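## Task

Shift the round belt so it sits in the uppermost groove of each of the two pulleys, running straight between them rather than crossed, and leave it tensioned.

## Robot and tools

Setup: two arms, left_arm and right_arm, each ending in a two-finger parallel gripper, work over a table holding two grooved pulleys and a round belt. The fingers point along the gripper's own +z axis and spread apart along its y axis. end_effector_position is the point between the finger pads, roughly 1 cm short of the tips.

Frame: all reported positions, orientations and targets use the scene frame. Its origin lies at table-top height, halfway between the two arms' nominal bases; +x runs outward over the table, +z points up, and left_arm sits on the +y side (arm names do not match image left/right). Positions are in metres; quaternions are given as w, x, y, z. Reported values may be off by a few centimetres, more at long reach. A BASES line, when present, gives calibrated base positions.

The 14-number row used by execute_actions and move: one flat list covering both arms. Numbers 1 to 7 belong to left_arm: dx, dy, dz, rx, ry, rz, opening; numbers 8 to 14 are the same seven for right_arm. Every value lies in [-1, 1], and all 14 must be present even if one arm stays still. dx, dy, dz, rx, ry, rz are offsets, not poses: they are measured from that arm's Hand target at the start of the action or move, along the scene axes, with 1.0 meaning 0.6 m or 180 degrees. rx, ry, rz together are a single rotation vector applied about the Hand target's position. A translation longer than 1.0 may be shortened along its direction. Opening is absolute: +1 is fully open (0.094 m), -1 closed. Six zeros for an arm re-request its current Hand target; always write the opening you want kept, since 0 is itself a command (half open).

execute_actions(actions, cameras): actions is a list of actions; each action is a list of up to 15 rows, one row per 1/30 s step, and a shorter list repeats its final row to fill 15 steps. Each row within an action counts from the same start pose, not from the row before; a new action starts from the updated Hand target, so repeating an offset keeps going. An empty list only reports state and images. The result also lists end_effector_position at some steps.

move(target, speed, blend, opening_speed, blocking, cameras): straight-line paths toward one row or a list of up to 15 rows; every row in the list is an offset from the Hand targets at the move's start. speed is path top speed in m/s, 0.002 to 4.3 (default 0.25); rotation is capped at twice that in rad/s; give one value or one per target. blend (m) rounds corners at intermediate targets. opening_speed is the finger rate per second on the -1 to +1 scale, at least 0.2; use a low value when closing on something delicate. blocking=false returns after about 0.5 s while the motion continues. Paths never avoid obstacles or the other arm, are cut off at 10 s, and a gripper lags and overshoots more at high speed or near full stretch. Changing the opening mid-list makes all arms pause until at rest. The result adds a move: line naming the ending (done, off_target, moving, held, fault) and limits such as limits=paced (pose clipped) or limits=held (steps withheld). done means within 10 mm and 2 degrees; neither done nor off_target tells you about contact.

wait(seconds): 0 to 10; arms keep their last commands and any running move continues. stop(): brakes a running move, needing some distance. zoom_image(camera, region): region is [x0, y0, x1, y1] in pixels, at most 504 by 504, on a camera present in the most recent images. finished_scene(scene): give the current scene's number; it cannot be undone, and the goal must hold once the robot lets go.

Result lines: end_effector_position and end_effector_quat_wxyz per gripper; Hand target (last commanded pose after clipping, the base for next offsets); Tool commands; grip_measured (finger opening on the command scale, reading a bit wide when empty and narrower than a held part); grip_effort_nm (gripper motor effort, negative closing, not a pad force); Joint positions (last value is opening in metres); Joint velocities ('within noise' means still); joint torques, including gravity, with numbers 3 and 4 wrapping at ±28 N m.

Motion behaviour: commanded orientation is clipped to within 40 degrees of the measured one each step. Friction and weight can leave a gripper a centimetre or more from its target even with nothing touching; a fresh command, even zeros, asks again, and a still-short arm needs the gap sent as an offset. Keep paths away from an arm's own base, and be careful with the wrist near the first joint's axis, as the shoulder posture can flip. An arm blocked by an object keeps pushing until commanded back past its gripper.

Cameras: cam_high, cam_low, cam_drive, cam_grooves, cam_left_wrist, cam_right_wrist, all 672x504; cam_grooves looks at the pulley grooves. Calibration is given with OpenCV conventions; fixed cameras may have shifted up to about 2.3 degrees and 9 mm, and wrist camera images may lag during motion.

Joint ranges (rad): waist -2.880 to 2.880, shoulder 0.000 to 3.142, elbow 0.000 to 3.019 (straight at 2.964), wrist pitch -1.693 to 1.571, wrist yaw -1.571 to 1.571, wrist roll -2.094 to 2.094.

Avoid: anything leaving the table or being set down off it; releasing the belt while it moves; fast impacts and forceful pushes; arm-to-arm contact, including one gripper closing on the other's fingers or grippers and wrist cameras colliding (the clearance check does not catch those). Holding loads, staying stretched or pressing toward unreachable poses heats motors: a MOTOR HOT line appears near 85 °C, and at 100 °C an OVER-TEMPERATURE FAULT drops that arm for 30 to 60 s or more.

Each tool is called as name([rows], argument=value, ...), one row to a line, values as JSON.

## Session

execute_actions(actions=[])

Scene clock: 0.00 s.
left_arm: end_effector_position=(+0.8839, +0.1742, +0.2639) grip_measured=+1.000 grip_effort_nm=n/a end_effector_quat_wxyz=(+0.544, +0.368, +0.753, +0.032) | right_arm: end_effector_position=(+0.5096, -0.6207, +0.1877) grip_measured=+1.000 grip_effort_nm=n/a end_effector_quat_wxyz=(+0.064, +0.804, +0.571, -0.156)
Joint positions: left_arm=[-0.047 2.099 1.946 -0.286 0.302 0.652 0.094] | right_arm=[-0.484 1.972 1.896 -1.503 0.338 1.369 0.094]
Joint velocities: within noise
Joint torques (N m): no reading
Heat: left arm: hottest waist 26 °C; right arm: hottest elbow 27 °C.
Hand target: left_arm +0.8892, +0.1738, +0.2682; +0.550, +0.368, +0.749, +0.034 | right_arm +0.5151, -0.6239, +0.1930; +0.072, +0.804, +0.570, -0.152
Tool commands: left_gripper/opening=+1.0 right_gripper/opening=+1.0

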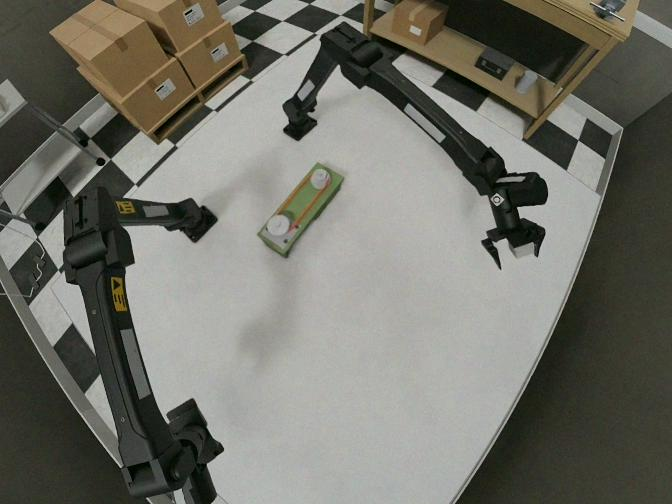

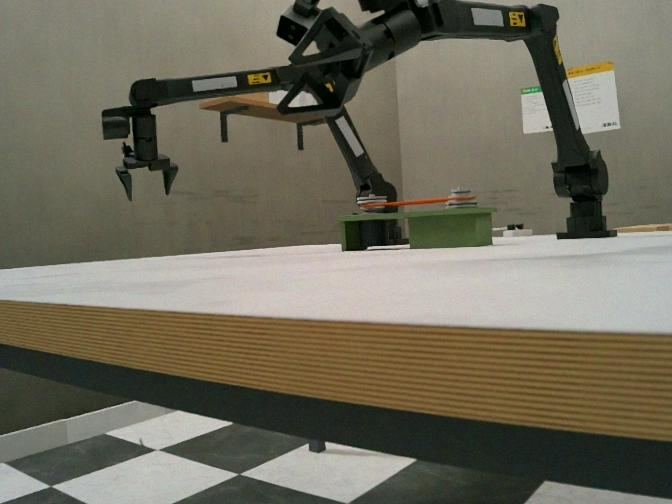

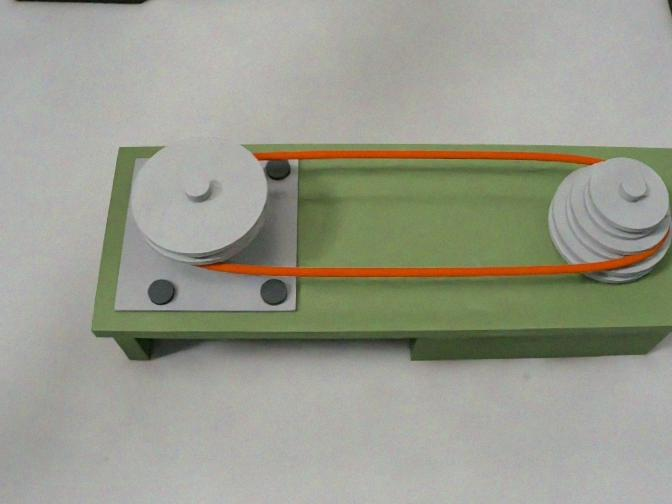

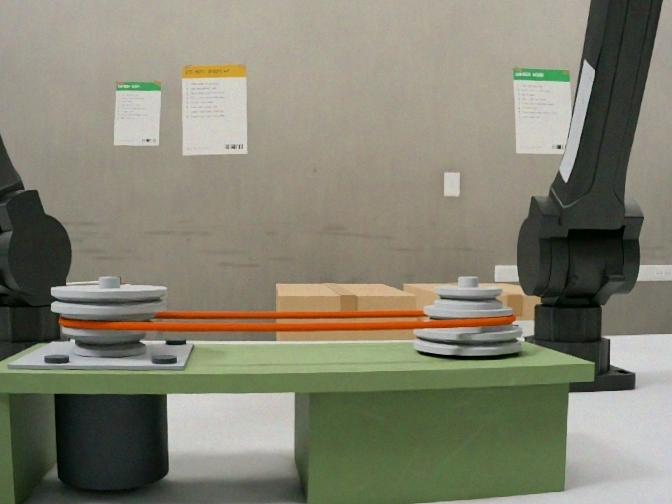

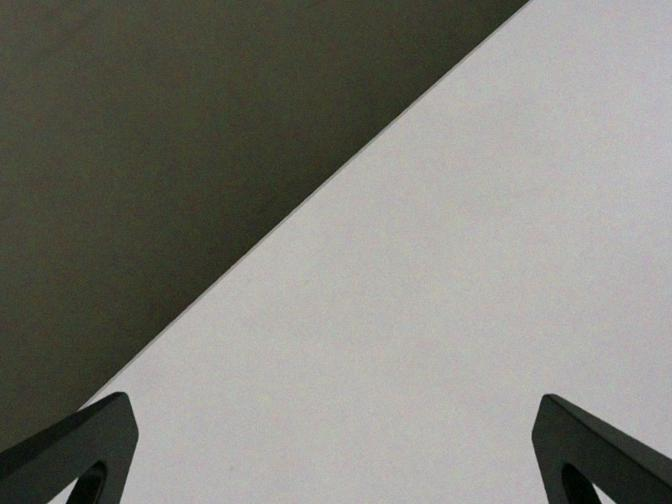

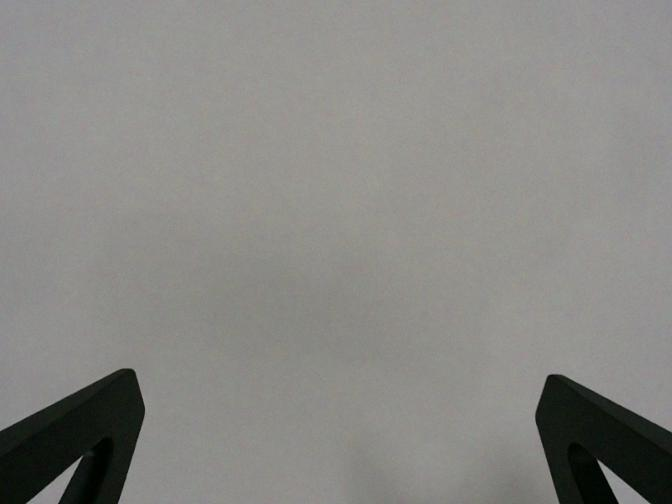

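zoom_image(camera="cam_grooves", region=[30, 250, 200, 378])

zoom_image(camera="cam_grooves", region=[390, 250, 560, 378])

zoom_image(camera="cam_drive", region=[500, 120, 672, 300])

zoom_image(camera="cam_drive", region=[90, 120, 310, 320])

zoom_image(camera="cam_high", region=[240, 140, 360, 270])

zoom_image(camera="cam_low", region=[320, 170, 510, 260])

Scaled by 2.965 from the camera's 672x504 image, which has a finer 960x720 frame.

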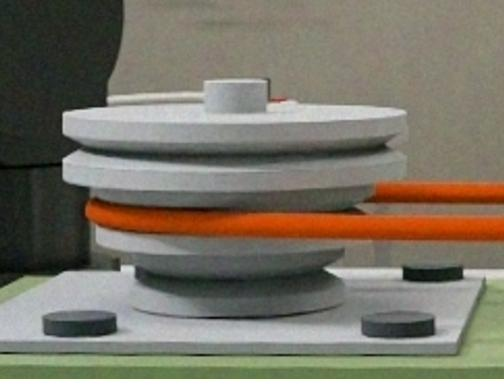

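Scaled by 2.965 from the camera's 672x504 image, which has a finer 960x720 frame.

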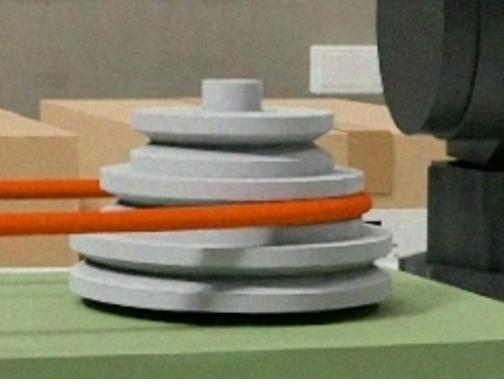

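Scaled by 2.800 from the camera's 672x504 image, which has a finer 960x720 frame.

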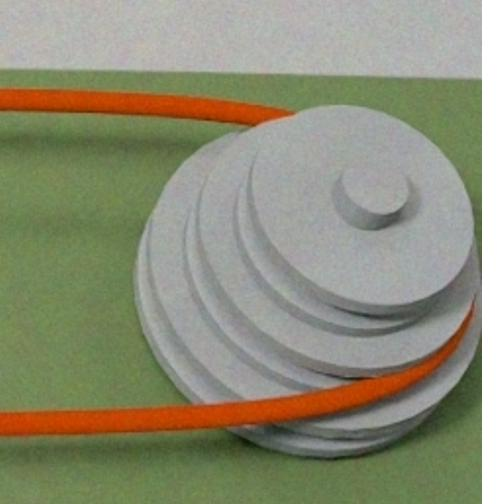

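Scaled by 2.291 from the camera's 672x504 image, which has a finer 960x720 frame.

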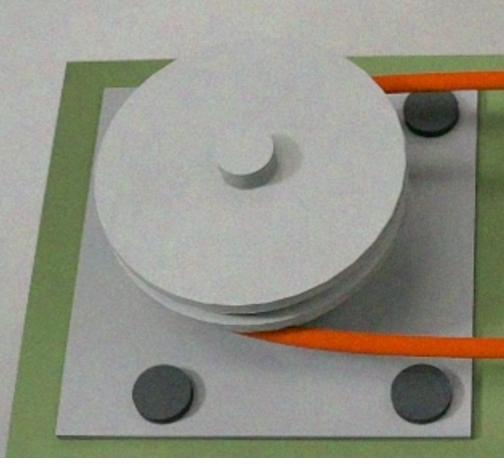

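Scaled by 3.877 from the camera's 672x504 image, which has a finer 960x720 frame.

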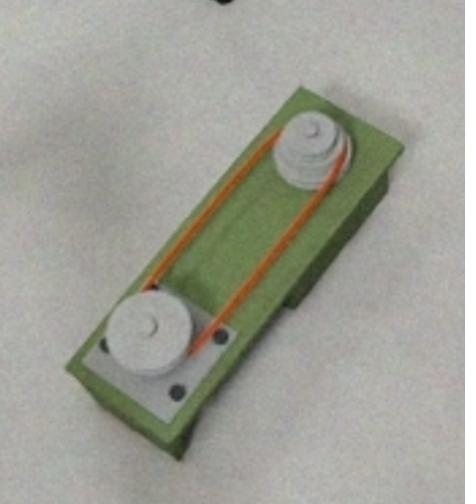

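Scaled by 2.653 from the camera's 672x504 image, which has a finer 960x720 frame.

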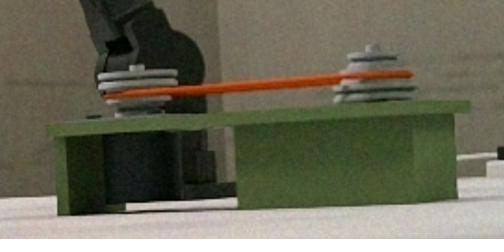

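move(target=[-0.948, -0.123, 0.02, 0.2501, 0.2830, -0.1846, 0.0, 0,0,0,0,0,0,0.0], speed=0.4)

Scene clock: 174.00 s.
left_arm: end_effector_position=(+0.3272, +0.0985, +0.2805) grip_measured=+0.002 grip_effort_nm=-0.085 end_effector_quat_wxyz=(+0.006, +0.709, +0.705, +0.000) | right_arm: end_effector_position=(+0.5096, -0.6207, +0.1877) grip_measured=+0.002 grip_effort_nm=-0.100 end_effector_quat_wxyz=(+0.064, +0.804, +0.571, -0.156)
Joint positions: left_arm=[-0.524 1.257 1.295 -1.598 0.002 1.033 0.047] | right_arm=[-0.484 1.972 1.896 -1.503 0.338 1.369 0.047]
Joint velocities: within noise
Joint torques (N m): left_arm=[-0.91 -9.58 7.98 -0.32 0.03 -0.29] | right_arm=[-1.26 -18.78 9.14 -0.06 0.27 -0.07]
Heat: left arm: hottest elbow 45 °C; right arm: hottest elbow 41 °C.
Hand target: left_arm +0.3204, +0.1001, +0.2803; +0.000, +0.707, +0.707, +0.000 | right_arm +0.5151, -0.6239, +0.1930; +0.072, +0.804, +0.570, -0.152
Off the commanded pose: left_arm 0.007 m, 1 deg | right_arm 0.008 m, 1 deg.
move: done
camera_calibration:
cam_left_wrist: T_world_to_cam=[[-0.999657, 0.00276131, -0.0260384, 0.334284], [-0.00784861, 0.917101, 0.398578, -0.159101], [0.0249804, 0.398645, -0.916765, 0.297425], [0, 0, 0, 1]] pos_world=[0.325491, 0.0264218, 0.344787]

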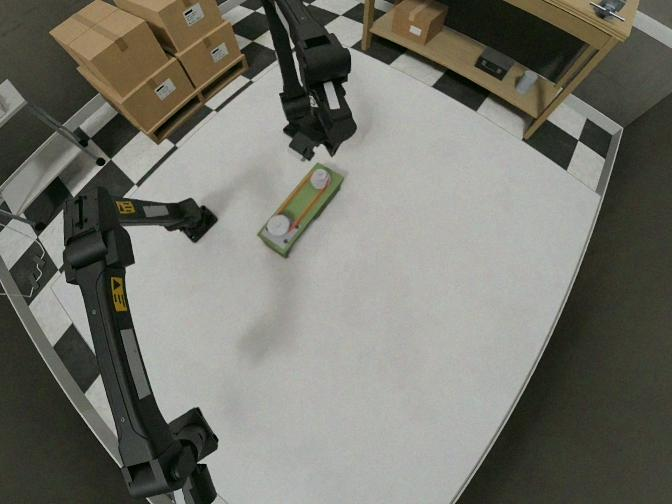

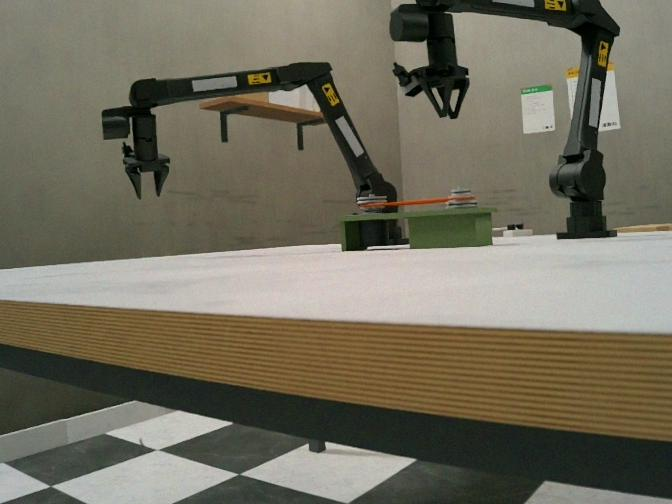

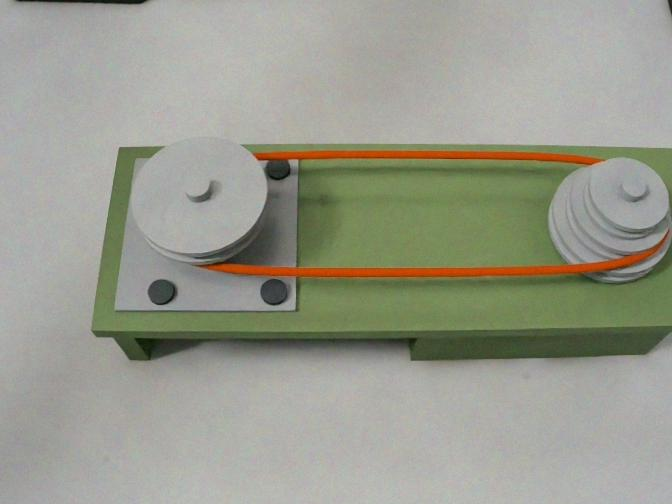

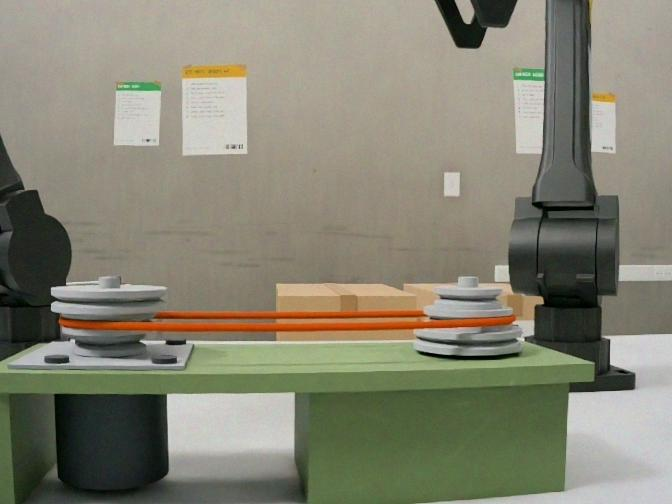

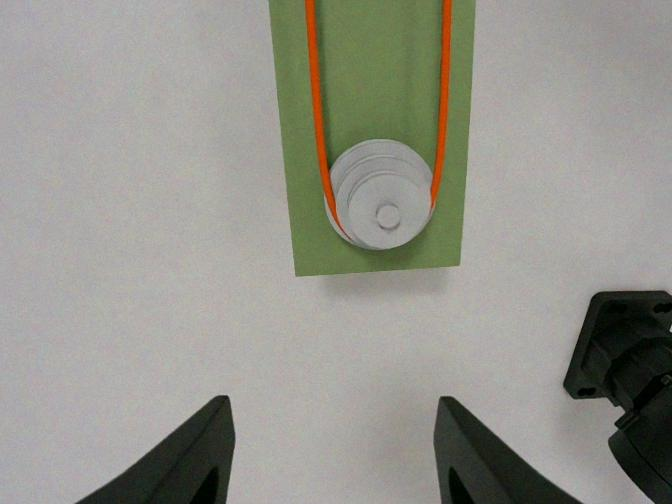

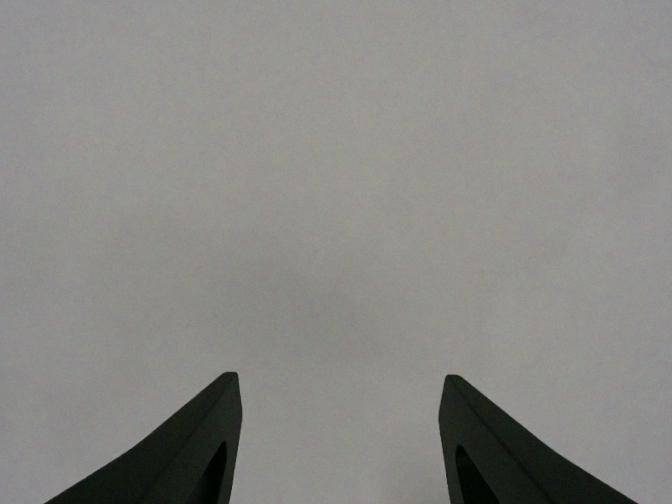

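move(target=[0.0377, -0.075, -0.2, 0,0,0, -0.3, 0,0,0,0,0,0,0.0])

zoom_image(camera="cam_left_wrist", region=[150, 0, 560, 504])

zoom_image(camera="cam_grooves", region=[300, 100, 600, 400])

zoom_image(camera="cam_drive", region=[330, 100, 672, 400])

Scene clock: 241.47 s.
left_arm: end_effector_position=(+0.3416, +0.0597, +0.1666) grip_measured=-0.298 grip_effort_nm=-0.085 end_effector_quat_wxyz=(+0.002, +0.708, +0.706, -0.001) | right_arm: end_effector_position=(+0.5096, -0.6207, +0.1877) grip_measured=+0.002 grip_effort_nm=-0.095 end_effector_quat_wxyz=(+0.064, +0.804, +0.571, -0.156)
Joint positions: left_arm=[-0.591 1.385 1.113 -1.295 0.002 0.964 0.033] | right_arm=[-0.484 1.972 1.896 -1.503 0.338 1.369 0.047]
Joint velocities: within noise
Joint torques (N m): left_arm=[-0.15 -8.94 8.16 0.76 0.04 -0.19] | right_arm=[-1.14 -18.84 9.18 -0.08 0.29 -0.05]
Heat: left arm: hottest elbow 39 °C; right arm: hottest elbow 42 °C.
Hand target: left_arm +0.3430, +0.0551, +0.1602; +0.000, +0.707, +0.707, +0.000 | right_arm +0.5151, -0.6239, +0.1930; +0.072, +0.804, +0.570, -0.152
Off the commanded pose: left_arm 0.008 m, 0 deg | right_arm 0.008 m, 1 deg.
move: done
camera_calibration:
cam_left_wrist: T_world_to_cam=[[-0.999826, 0.00133188, -0.0186144, 0.344641], [-0.00627443, 0.915393, 0.402513, -0.0790731], [0.0175756, 0.40256, -0.915225, 0.210162], [0, 0, 0, 1]] pos_world=[0.340391, -0.0126787, 0.230589]

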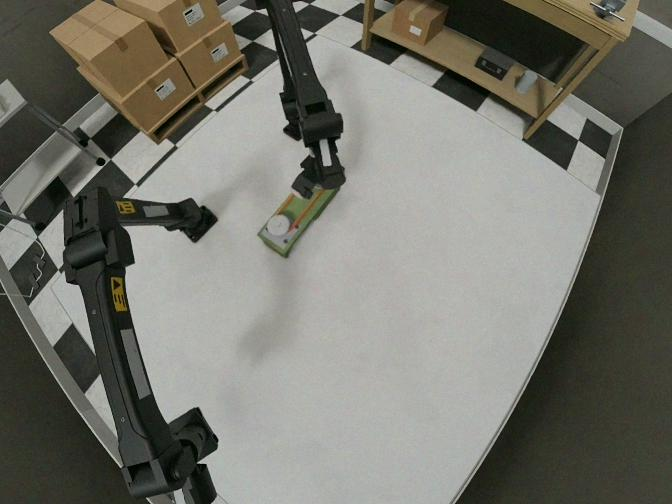

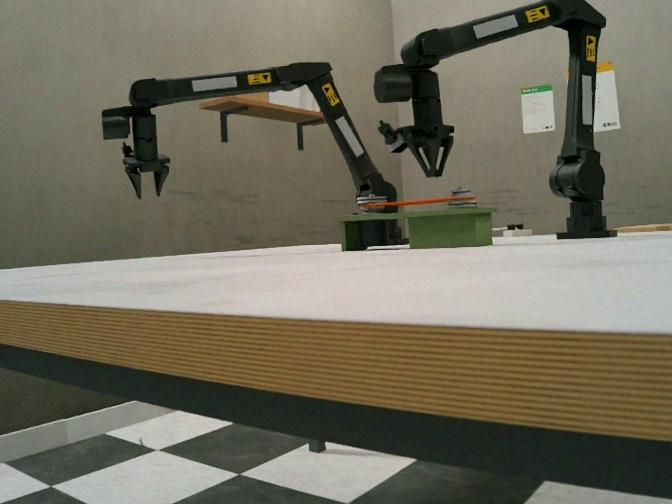

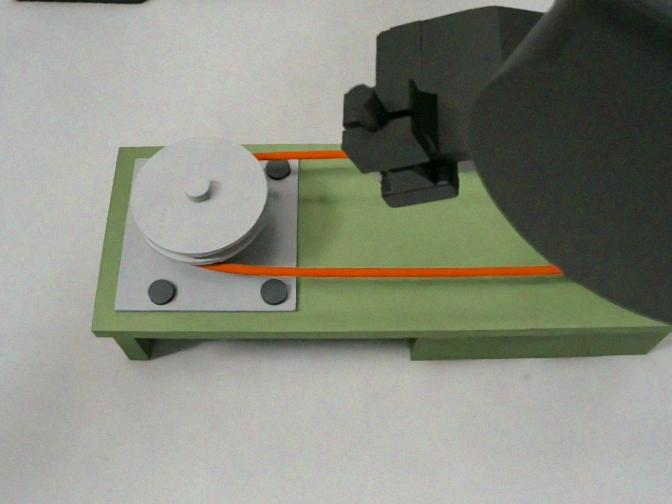

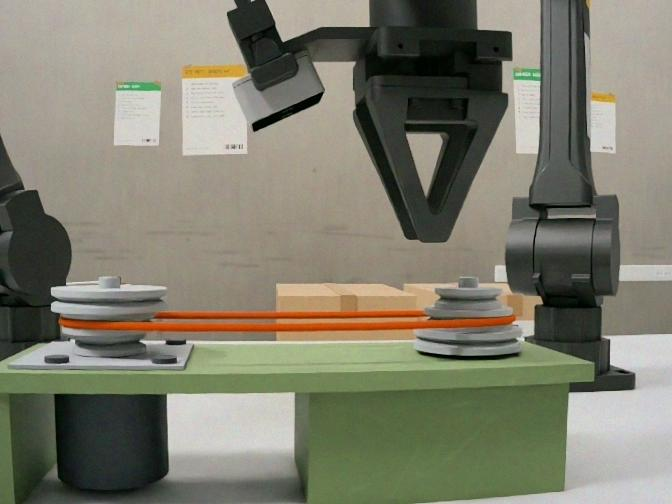

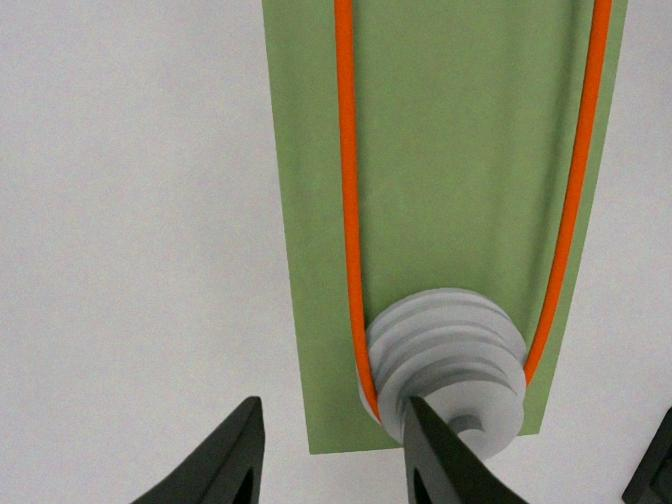

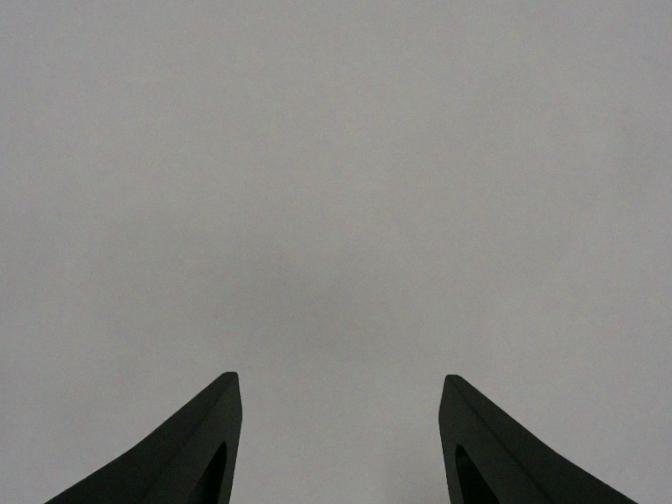

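Scaled by 1.000.

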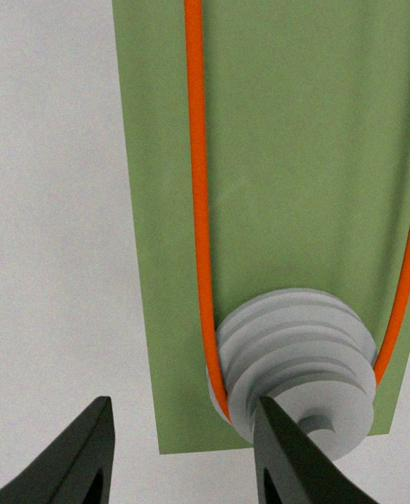

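Scaled by 1.680 from the camera's 672x504 image, which has a finer 960x720 frame.

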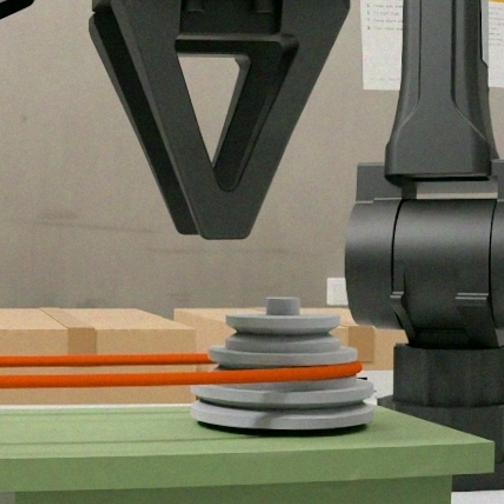

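Scaled by 1.474 from the camera's 672x504 image, which has a finer 960x720 frame.

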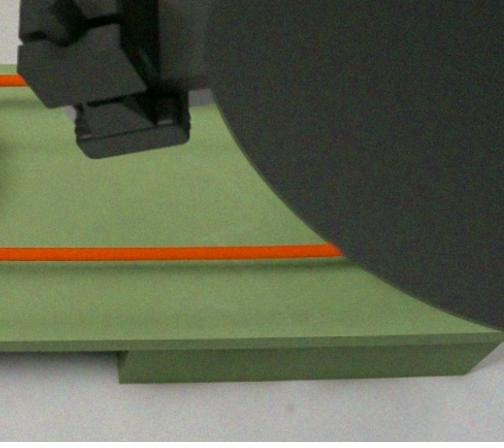

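move(target=[-0.0093, -0.0112, -0.0493, 0,0,0, -0.3, 0,0,0,0,0,0,0.0], speed=0.1, cameras=["cam_drive","cam_grooves","cam_left_wrist"])

zoom_image(camera="cam_grooves", region=[350, 180, 560, 370])

Scene clock: 277.33 s.
left_arm: end_effector_position=(+0.3386, +0.0516, +0.1416) grip_measured=-0.298 grip_effort_nm=-0.085 end_effector_quat_wxyz=(+0.008, +0.708, +0.706, +0.000) | right_arm: end_effector_position=(+0.5096, -0.6207, +0.1877) grip_measured=+0.002 grip_effort_nm=-0.090 end_effector_quat_wxyz=(+0.064, +0.804, +0.571, -0.156)
Joint positions: left_arm=[-0.612 1.404 1.063 -1.214 0.002 0.942 0.033] | right_arm=[-0.484 1.972 1.896 -1.503 0.338 1.369 0.047]
Joint velocities: within noise
Joint torques (N m): left_arm=[-0.32 -8.12 7.36 0.69 0.02 -0.24] | right_arm=[-0.38 -18.73 9.55 -0.09 0.24 -0.04]
Heat: left arm: hottest elbow 35 °C; right arm: hottest elbow 42 °C.
Hand target: left_arm +0.3375, +0.0483, +0.1307; +0.000, +0.707, +0.707, +0.000 | right_arm +0.5151, -0.6239, +0.1930; +0.072, +0.804, +0.570, -0.152
Off the commanded pose: left_arm 0.011 m, 1 deg | right_arm 0.008 m, 1 deg.
move: off_target (left_arm)
camera_calibration:
cam_left_wrist: T_world_to_cam=[[-0.999598, 0.000412887, -0.0283425, 0.342503], [-0.0108429, 0.918276, 0.395792, -0.0592953], [0.0261896, 0.39594, -0.917903, 0.188375], [0, 0, 0, 1]] pos_world=[0.336789, -0.0202772, 0.206086]
Images, in order (width x height): cam_drive 672x504, cam_grooves 672x504, cam_left_wrist 672x504.

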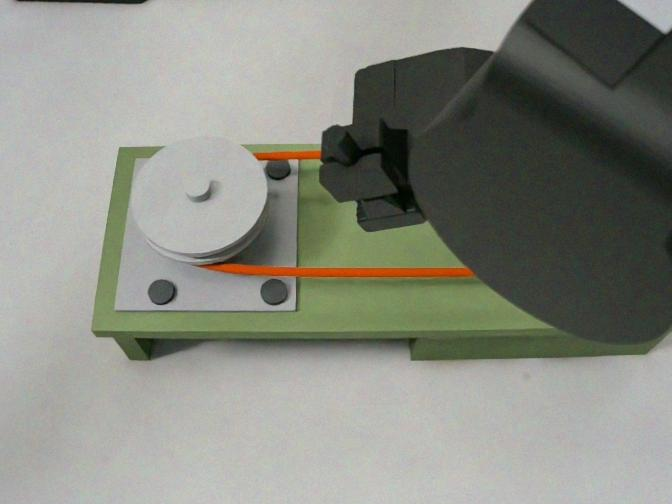

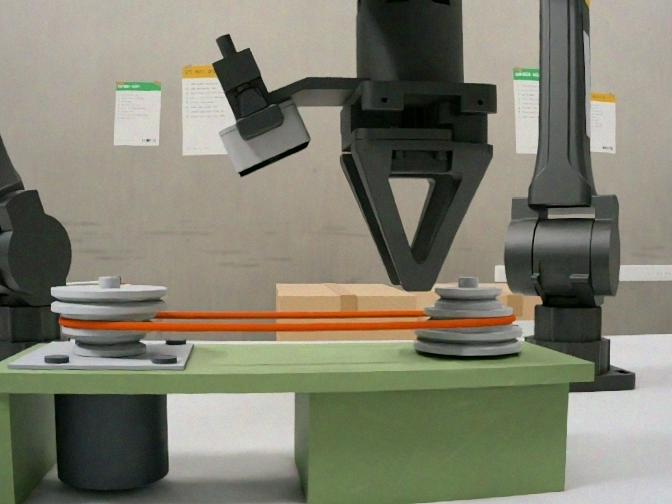

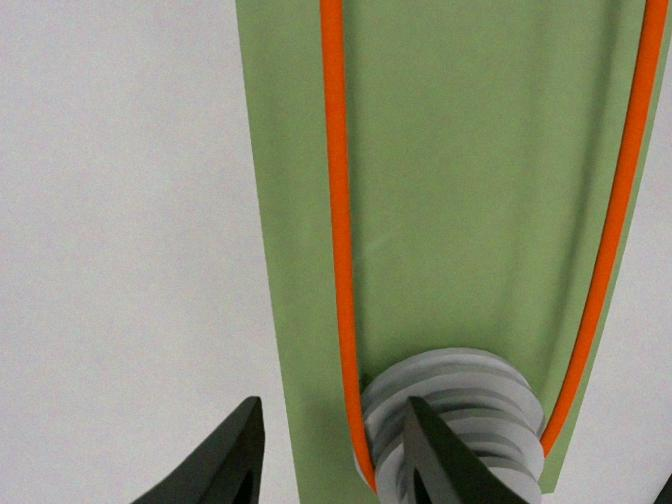

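Scaled by 2.400 from the camera's 672x504 image, which has a finer 960x720 frame.

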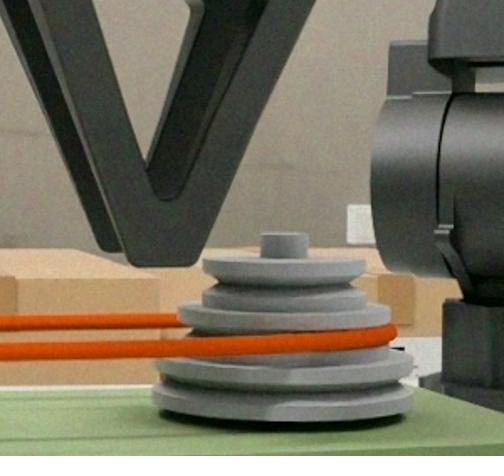

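move(target=[-0.001, -0.0105, -0.035, 0,0,0, -0.3, 0,0,0,0,0,0,0.0], speed=0.08, cameras=["cam_drive","cam_grooves","cam_left_wrist"])

zoom_image(camera="cam_grooves", region=[350, 200, 560, 390])

Scene clock: 291.23 s.
left_arm: end_effector_position=(+0.3386, +0.0451, +0.1209) grip_measured=-0.298 grip_effort_nm=-0.085 end_effector_quat_wxyz=(+0.008, +0.708, +0.706, +0.000) | right_arm: end_effector_position=(+0.5096, -0.6207, +0.1877) grip_measured=+0.002 grip_effort_nm=-0.090 end_effector_quat_wxyz=(+0.064, +0.804, +0.571, -0.156)
Joint positions: left_arm=[-0.626 1.434 1.036 -1.156 0.002 0.929 0.033] | right_arm=[-0.484 1.972 1.896 -1.503 0.338 1.369 0.047]
Joint velocities: within noise
Joint torques (N m): left_arm=[0.38 -9.11 7.06 0.94 -0.01 -0.24] | right_arm=[-0.73 -18.9 9.32 0.01 0.32 -0.06]
Heat: left arm: hottest elbow 35 °C; right arm: hottest elbow 42 °C.
Hand target: left_arm +0.3369, +0.0421, +0.1097; +0.000, +0.707, +0.707, +0.000 | right_arm +0.5151, -0.6239, +0.1930; +0.072, +0.804, +0.570, -0.152
Off the commanded pose: left_arm 0.012 m, 1 deg | right_arm 0.008 m, 1 deg.
move: off_target (left_arm)
camera_calibration:
cam_left_wrist: T_world_to_cam=[[-0.999585, 0.0000559978, -0.0288181, 0.341995], [-0.0113422, 0.918525, 0.395199, -0.0448885], [0.0264923, 0.395362, -0.918143, 0.171967], [0, 0, 0, 1]] pos_world=[0.336789, -0.026777, 0.185486]
Images, in order (width x height): cam_drive 672x504, cam_grooves 672x504, cam_left_wrist 672x504.

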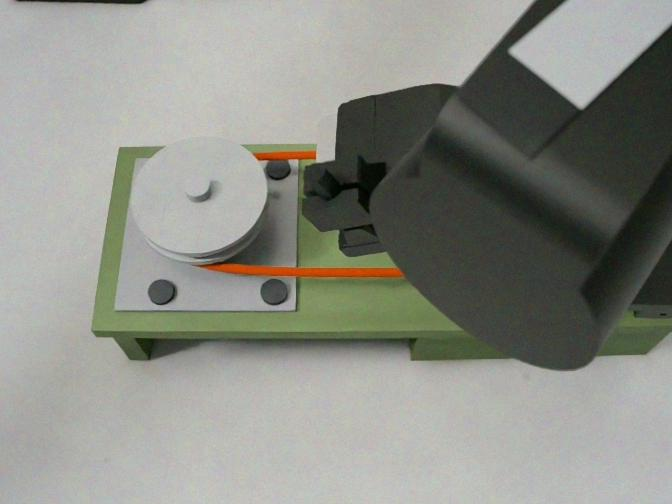

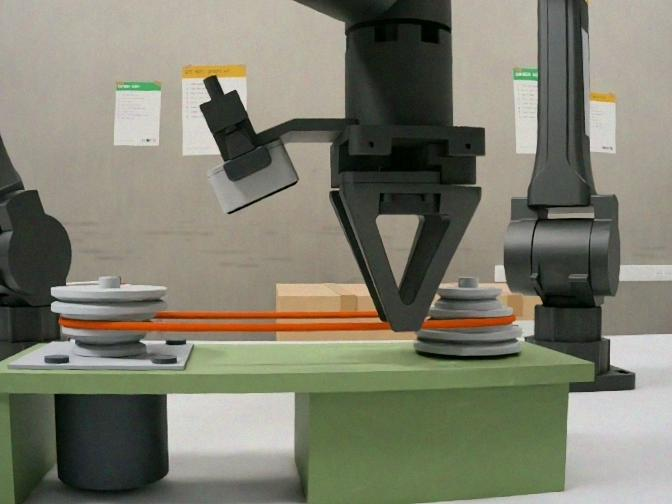

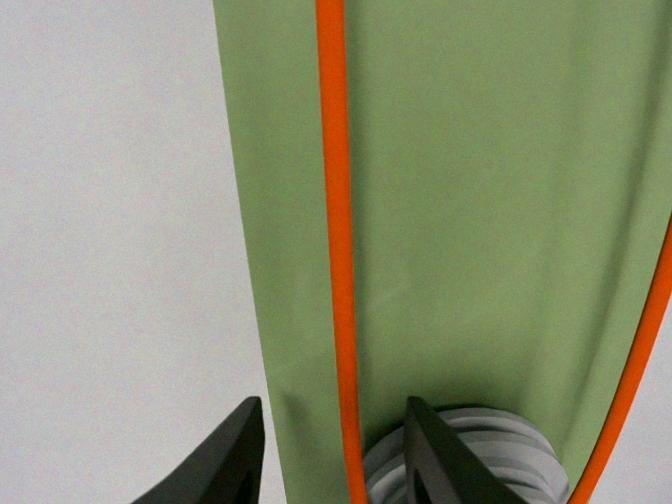

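Scaled by 2.400 from the camera's 672x504 image, which has a finer 960x720 frame.

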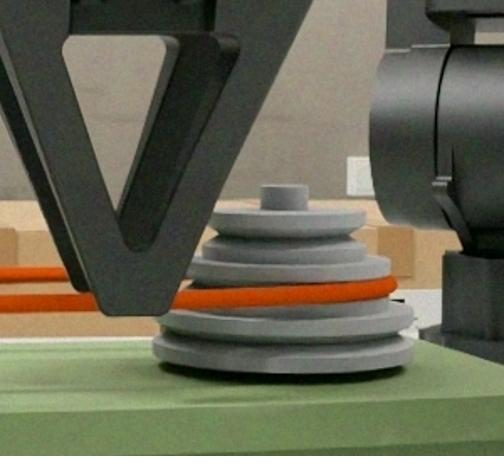

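move([
  [0, 0, -0.007, 0,0,0, -0.3, 0,0,0,0,0,0,0.0],
  [0, 0, -0.007, 0,0,0, -1, 0,0,0,0,0,0,0.0],
], speed=0.08, opening_speed=0.6, cameras=["cam_drive","cam_grooves","cam_left_wrist"])

zoom_image(camera="cam_grooves", region=[350, 200, 560, 390])

Scene clock: 303.00 s.
left_arm: end_effector_position=(+0.3389, +0.0445, +0.1177) grip_measured=-0.950 grip_effort_nm=-0.926 end_effector_quat_wxyz=(+0.009, +0.708, +0.707, +0.000) | right_arm: end_effector_position=(+0.5096, -0.6207, +0.1877) grip_measured=+0.002 grip_effort_nm=-0.090 end_effector_quat_wxyz=(+0.064, +0.804, +0.571, -0.156)
Joint positions: left_arm=[-0.626 1.437 1.03 -1.145 0.002 0.927 0.002] | right_arm=[-0.484 1.972 1.896 -1.503 0.338 1.369 0.047]
Joint velocities: within noise
Joint torques (N m): left_arm=[-0.73 -8.35 7.08 0.72 0.04 -0.23] | right_arm=[-1.08 -18.73 9.29 0.24 0.23 -0.02]
Heat: left arm: hottest elbow 35 °C; right arm: hottest elbow 42 °C.
Hand target: left_arm +0.3368, +0.0420, +0.1055; +0.000, +0.707, +0.707, +0.000 | right_arm +0.5151, -0.6239, +0.1930; +0.072, +0.804, +0.570, -0.152
Off the commanded pose: left_arm 0.013 m, 1 deg | right_arm 0.008 m, 1 deg.
move: off_target (left_arm); target 2's new opening was sent with left_arm's hand 0.013 m and 1 deg from that target
camera_calibration:
cam_left_wrist: T_world_to_cam=[[-0.999519, -0.00078309, -0.0310132, 0.342557], [-0.0129372, 0.91913, 0.393742, -0.0423416], [0.0281969, 0.393954, -0.918698, 0.168706], [0, 0, 0, 1]] pos_world=[0.337088, -0.0272766, 0.182285]
Images, in order (width x height): cam_drive 672x504, cam_grooves 672x504, cam_left_wrist 672x504.

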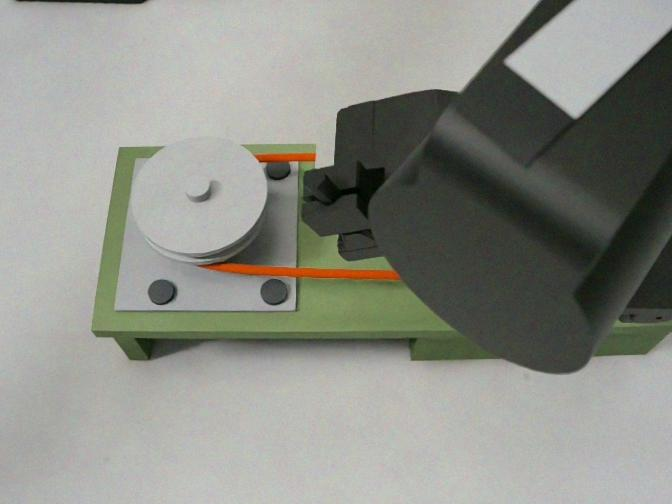

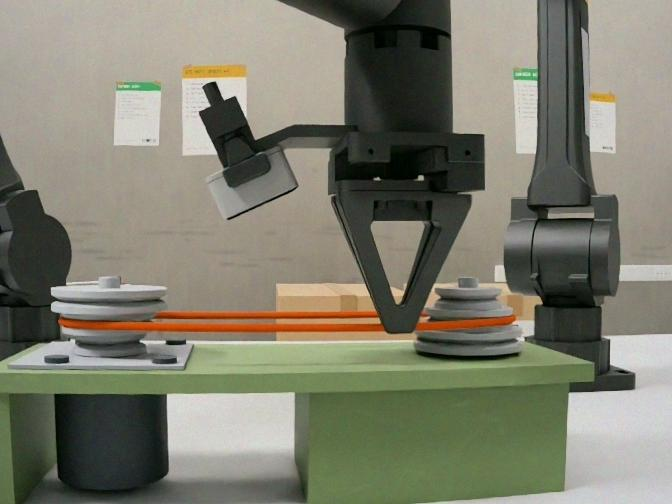

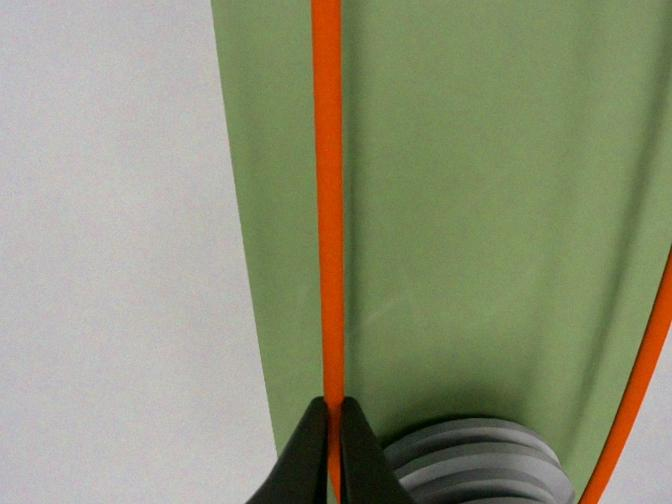

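Scaled by 2.400 from the camera's 672x504 image, which has a finer 960x720 frame.

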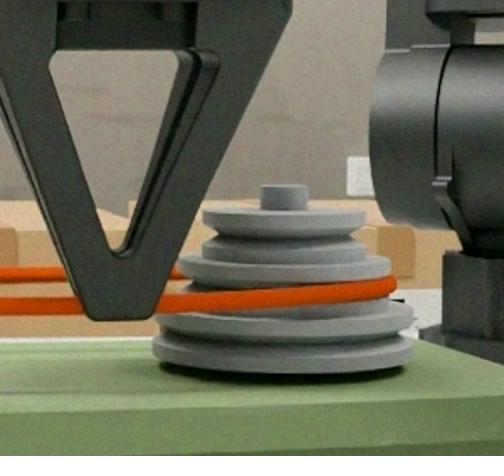

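move(target=[0.003, 0.005, 0.037, 0,0,0, -1, 0,0,0,0,0,0,0.0], speed=0.06, cameras=["cam_drive","cam_grooves","cam_left_wrist"])

zoom_image(camera="cam_grooves", region=[350, 200, 560, 390])

Scene clock: 335.83 s.
left_arm: end_effector_position=(+0.3323, +0.0495, +0.1176) grip_measured=-0.956 grip_effort_nm=-1.028 end_effector_quat_wxyz=(-0.007, +0.707, +0.707, -0.002) | right_arm: end_effector_position=(+0.5096, -0.6207, +0.1877) grip_measured=+0.002 grip_effort_nm=-0.095 end_effector_quat_wxyz=(+0.064, +0.804, +0.571, -0.156)
Joint positions: left_arm=[-0.626 1.437 1.03 -1.178 0.002 0.927 0.002] | right_arm=[-0.484 1.972 1.896 -1.503 0.338 1.369 0.047]
Joint velocities: within noise
Joint torques (N m): left_arm=[1.03 -10.75 10.1 -0.49 -0.03 -0.2] | right_arm=[-1.26 -19.14 9.47 0.14 0.3 0.01]
Heat: left arm: hottest elbow 35 °C; right arm: hottest elbow 43 °C.
Hand target: left_arm +0.3387, +0.0451, +0.1277; +0.000, +0.707, +0.707, +0.000 | right_arm +0.5151, -0.6239, +0.1930; +0.072, +0.804, +0.570, -0.152
Off the commanded pose: left_arm 0.013 m, 1 deg | right_arm 0.008 m, 1 deg.
move: off_target (left_arm)
camera_calibration:
cam_left_wrist: T_world_to_cam=[[-0.999991, -0.000779668, -0.00415373, 0.332923], [-0.00242316, 0.911017, 0.412363, -0.0523063], [0.00346261, 0.412369, -0.91101, 0.173368], [0, 0, 0, 1]] pos_world=[0.332192, -0.0235803, 0.180892]
Images, in order (width x height): cam_drive 672x504, cam_grooves 672x504, cam_left_wrist 672x504.

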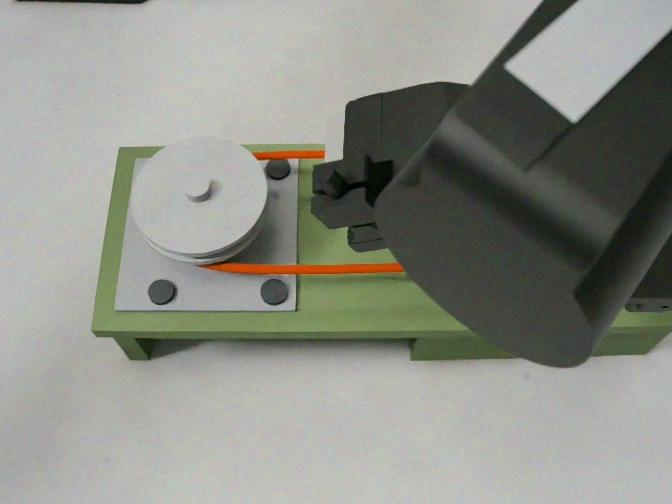

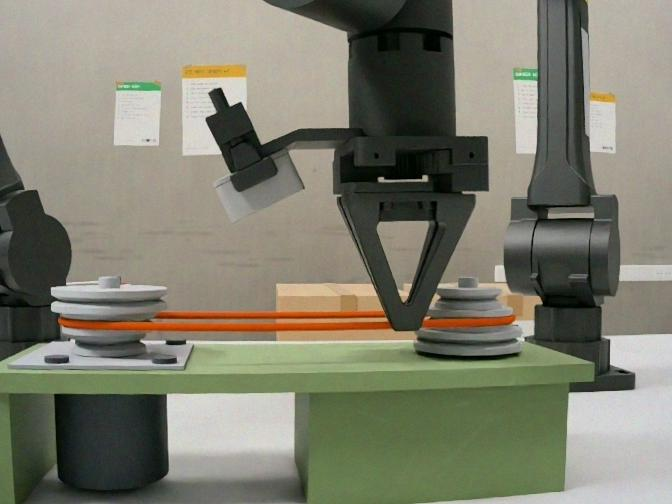

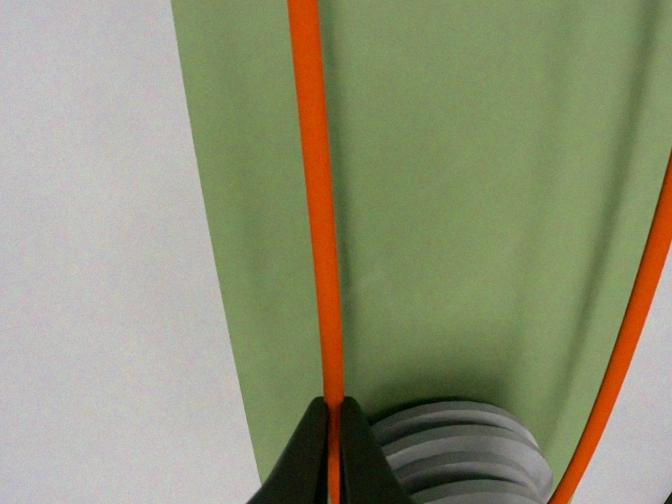

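Scaled by 2.400 from the camera's 672x504 image, which has a finer 960x720 frame.

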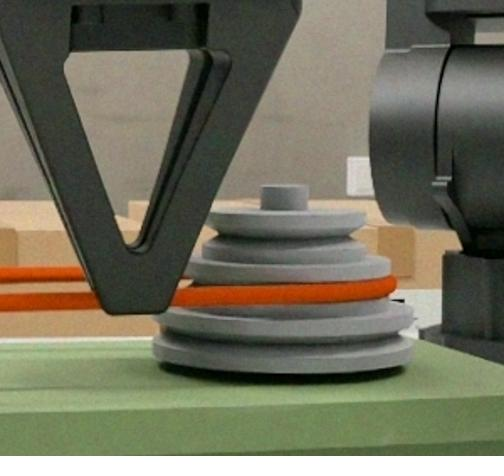

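move(target=[0.003, 0.003, 0.025, 0,0,0, -1, 0,0,0,0,0,0,0.0], speed=0.1, cameras=["cam_drive","cam_grooves","cam_left_wrist"])

zoom_image(camera="cam_grooves", region=[350, 200, 560, 390])

Scene clock: 343.97 s.
left_arm: end_effector_position=(+0.3278, +0.0531, +0.1216) grip_measured=-0.956 grip_effort_nm=-1.018 end_effector_quat_wxyz=(-0.022, +0.707, +0.707, -0.003) | right_arm: end_effector_position=(+0.5096, -0.6207, +0.1877) grip_measured=+0.002 grip_effort_nm=-0.095 end_effector_quat_wxyz=(+0.064, +0.804, +0.571, -0.156)
Joint positions: left_arm=[-0.626 1.437 1.04 -1.218 0.001 0.927 0.002] | right_arm=[-0.484 1.972 1.896 -1.503 0.338 1.369 0.047]
Joint velocities: within noise
Joint torques (N m): left_arm=[0.09 -12.92 11.1 -0.54 0.05 -0.07] | right_arm=[-1.26 -19.08 9.43 0.01 0.29 -0.1]
Heat: left arm: hottest elbow 36 °C; right arm: hottest elbow 43 °C.
Hand target: left_arm +0.3404, +0.0469, +0.1427; +0.000, +0.707, +0.707, +0.000 | right_arm +0.5151, -0.6239, +0.1930; +0.072, +0.804, +0.570, -0.152
Off the commanded pose: left_arm 0.025 m, 3 deg | right_arm 0.008 m, 1 deg.
move: off_target (left_arm)
camera_calibration:
cam_left_wrist: T_world_to_cam=[[-0.999827, -0.000860322, 0.0186043, 0.325608], [0.00720818, 0.903205, 0.429148, -0.0620775], [-0.0171727, 0.429208, -0.903042, 0.180409], [0, 0, 0, 1]] pos_world=[0.329097, -0.021084, 0.183499]
Images, in order (width x height): cam_drive 672x504, cam_grooves 672x504, cam_left_wrist 672x504.

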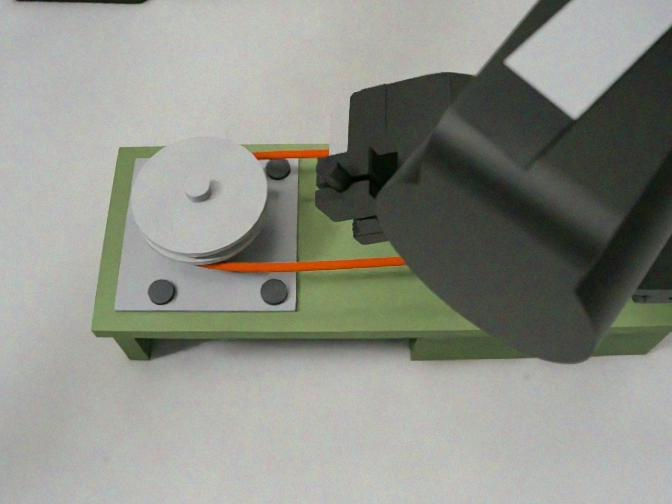

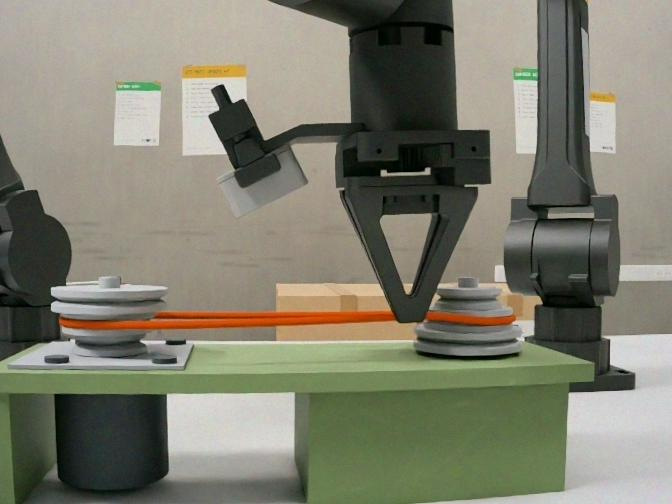

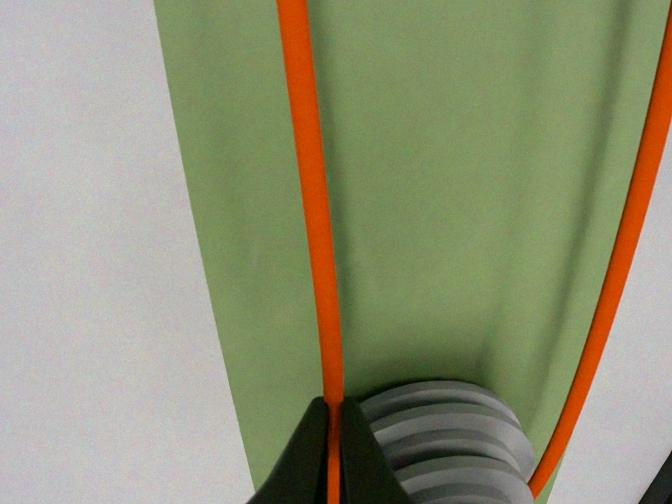

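Scaled by 2.400 from the camera's 672x504 image, which has a finer 960x720 frame.

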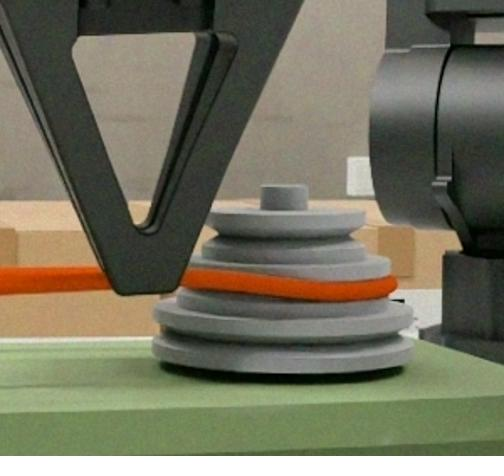

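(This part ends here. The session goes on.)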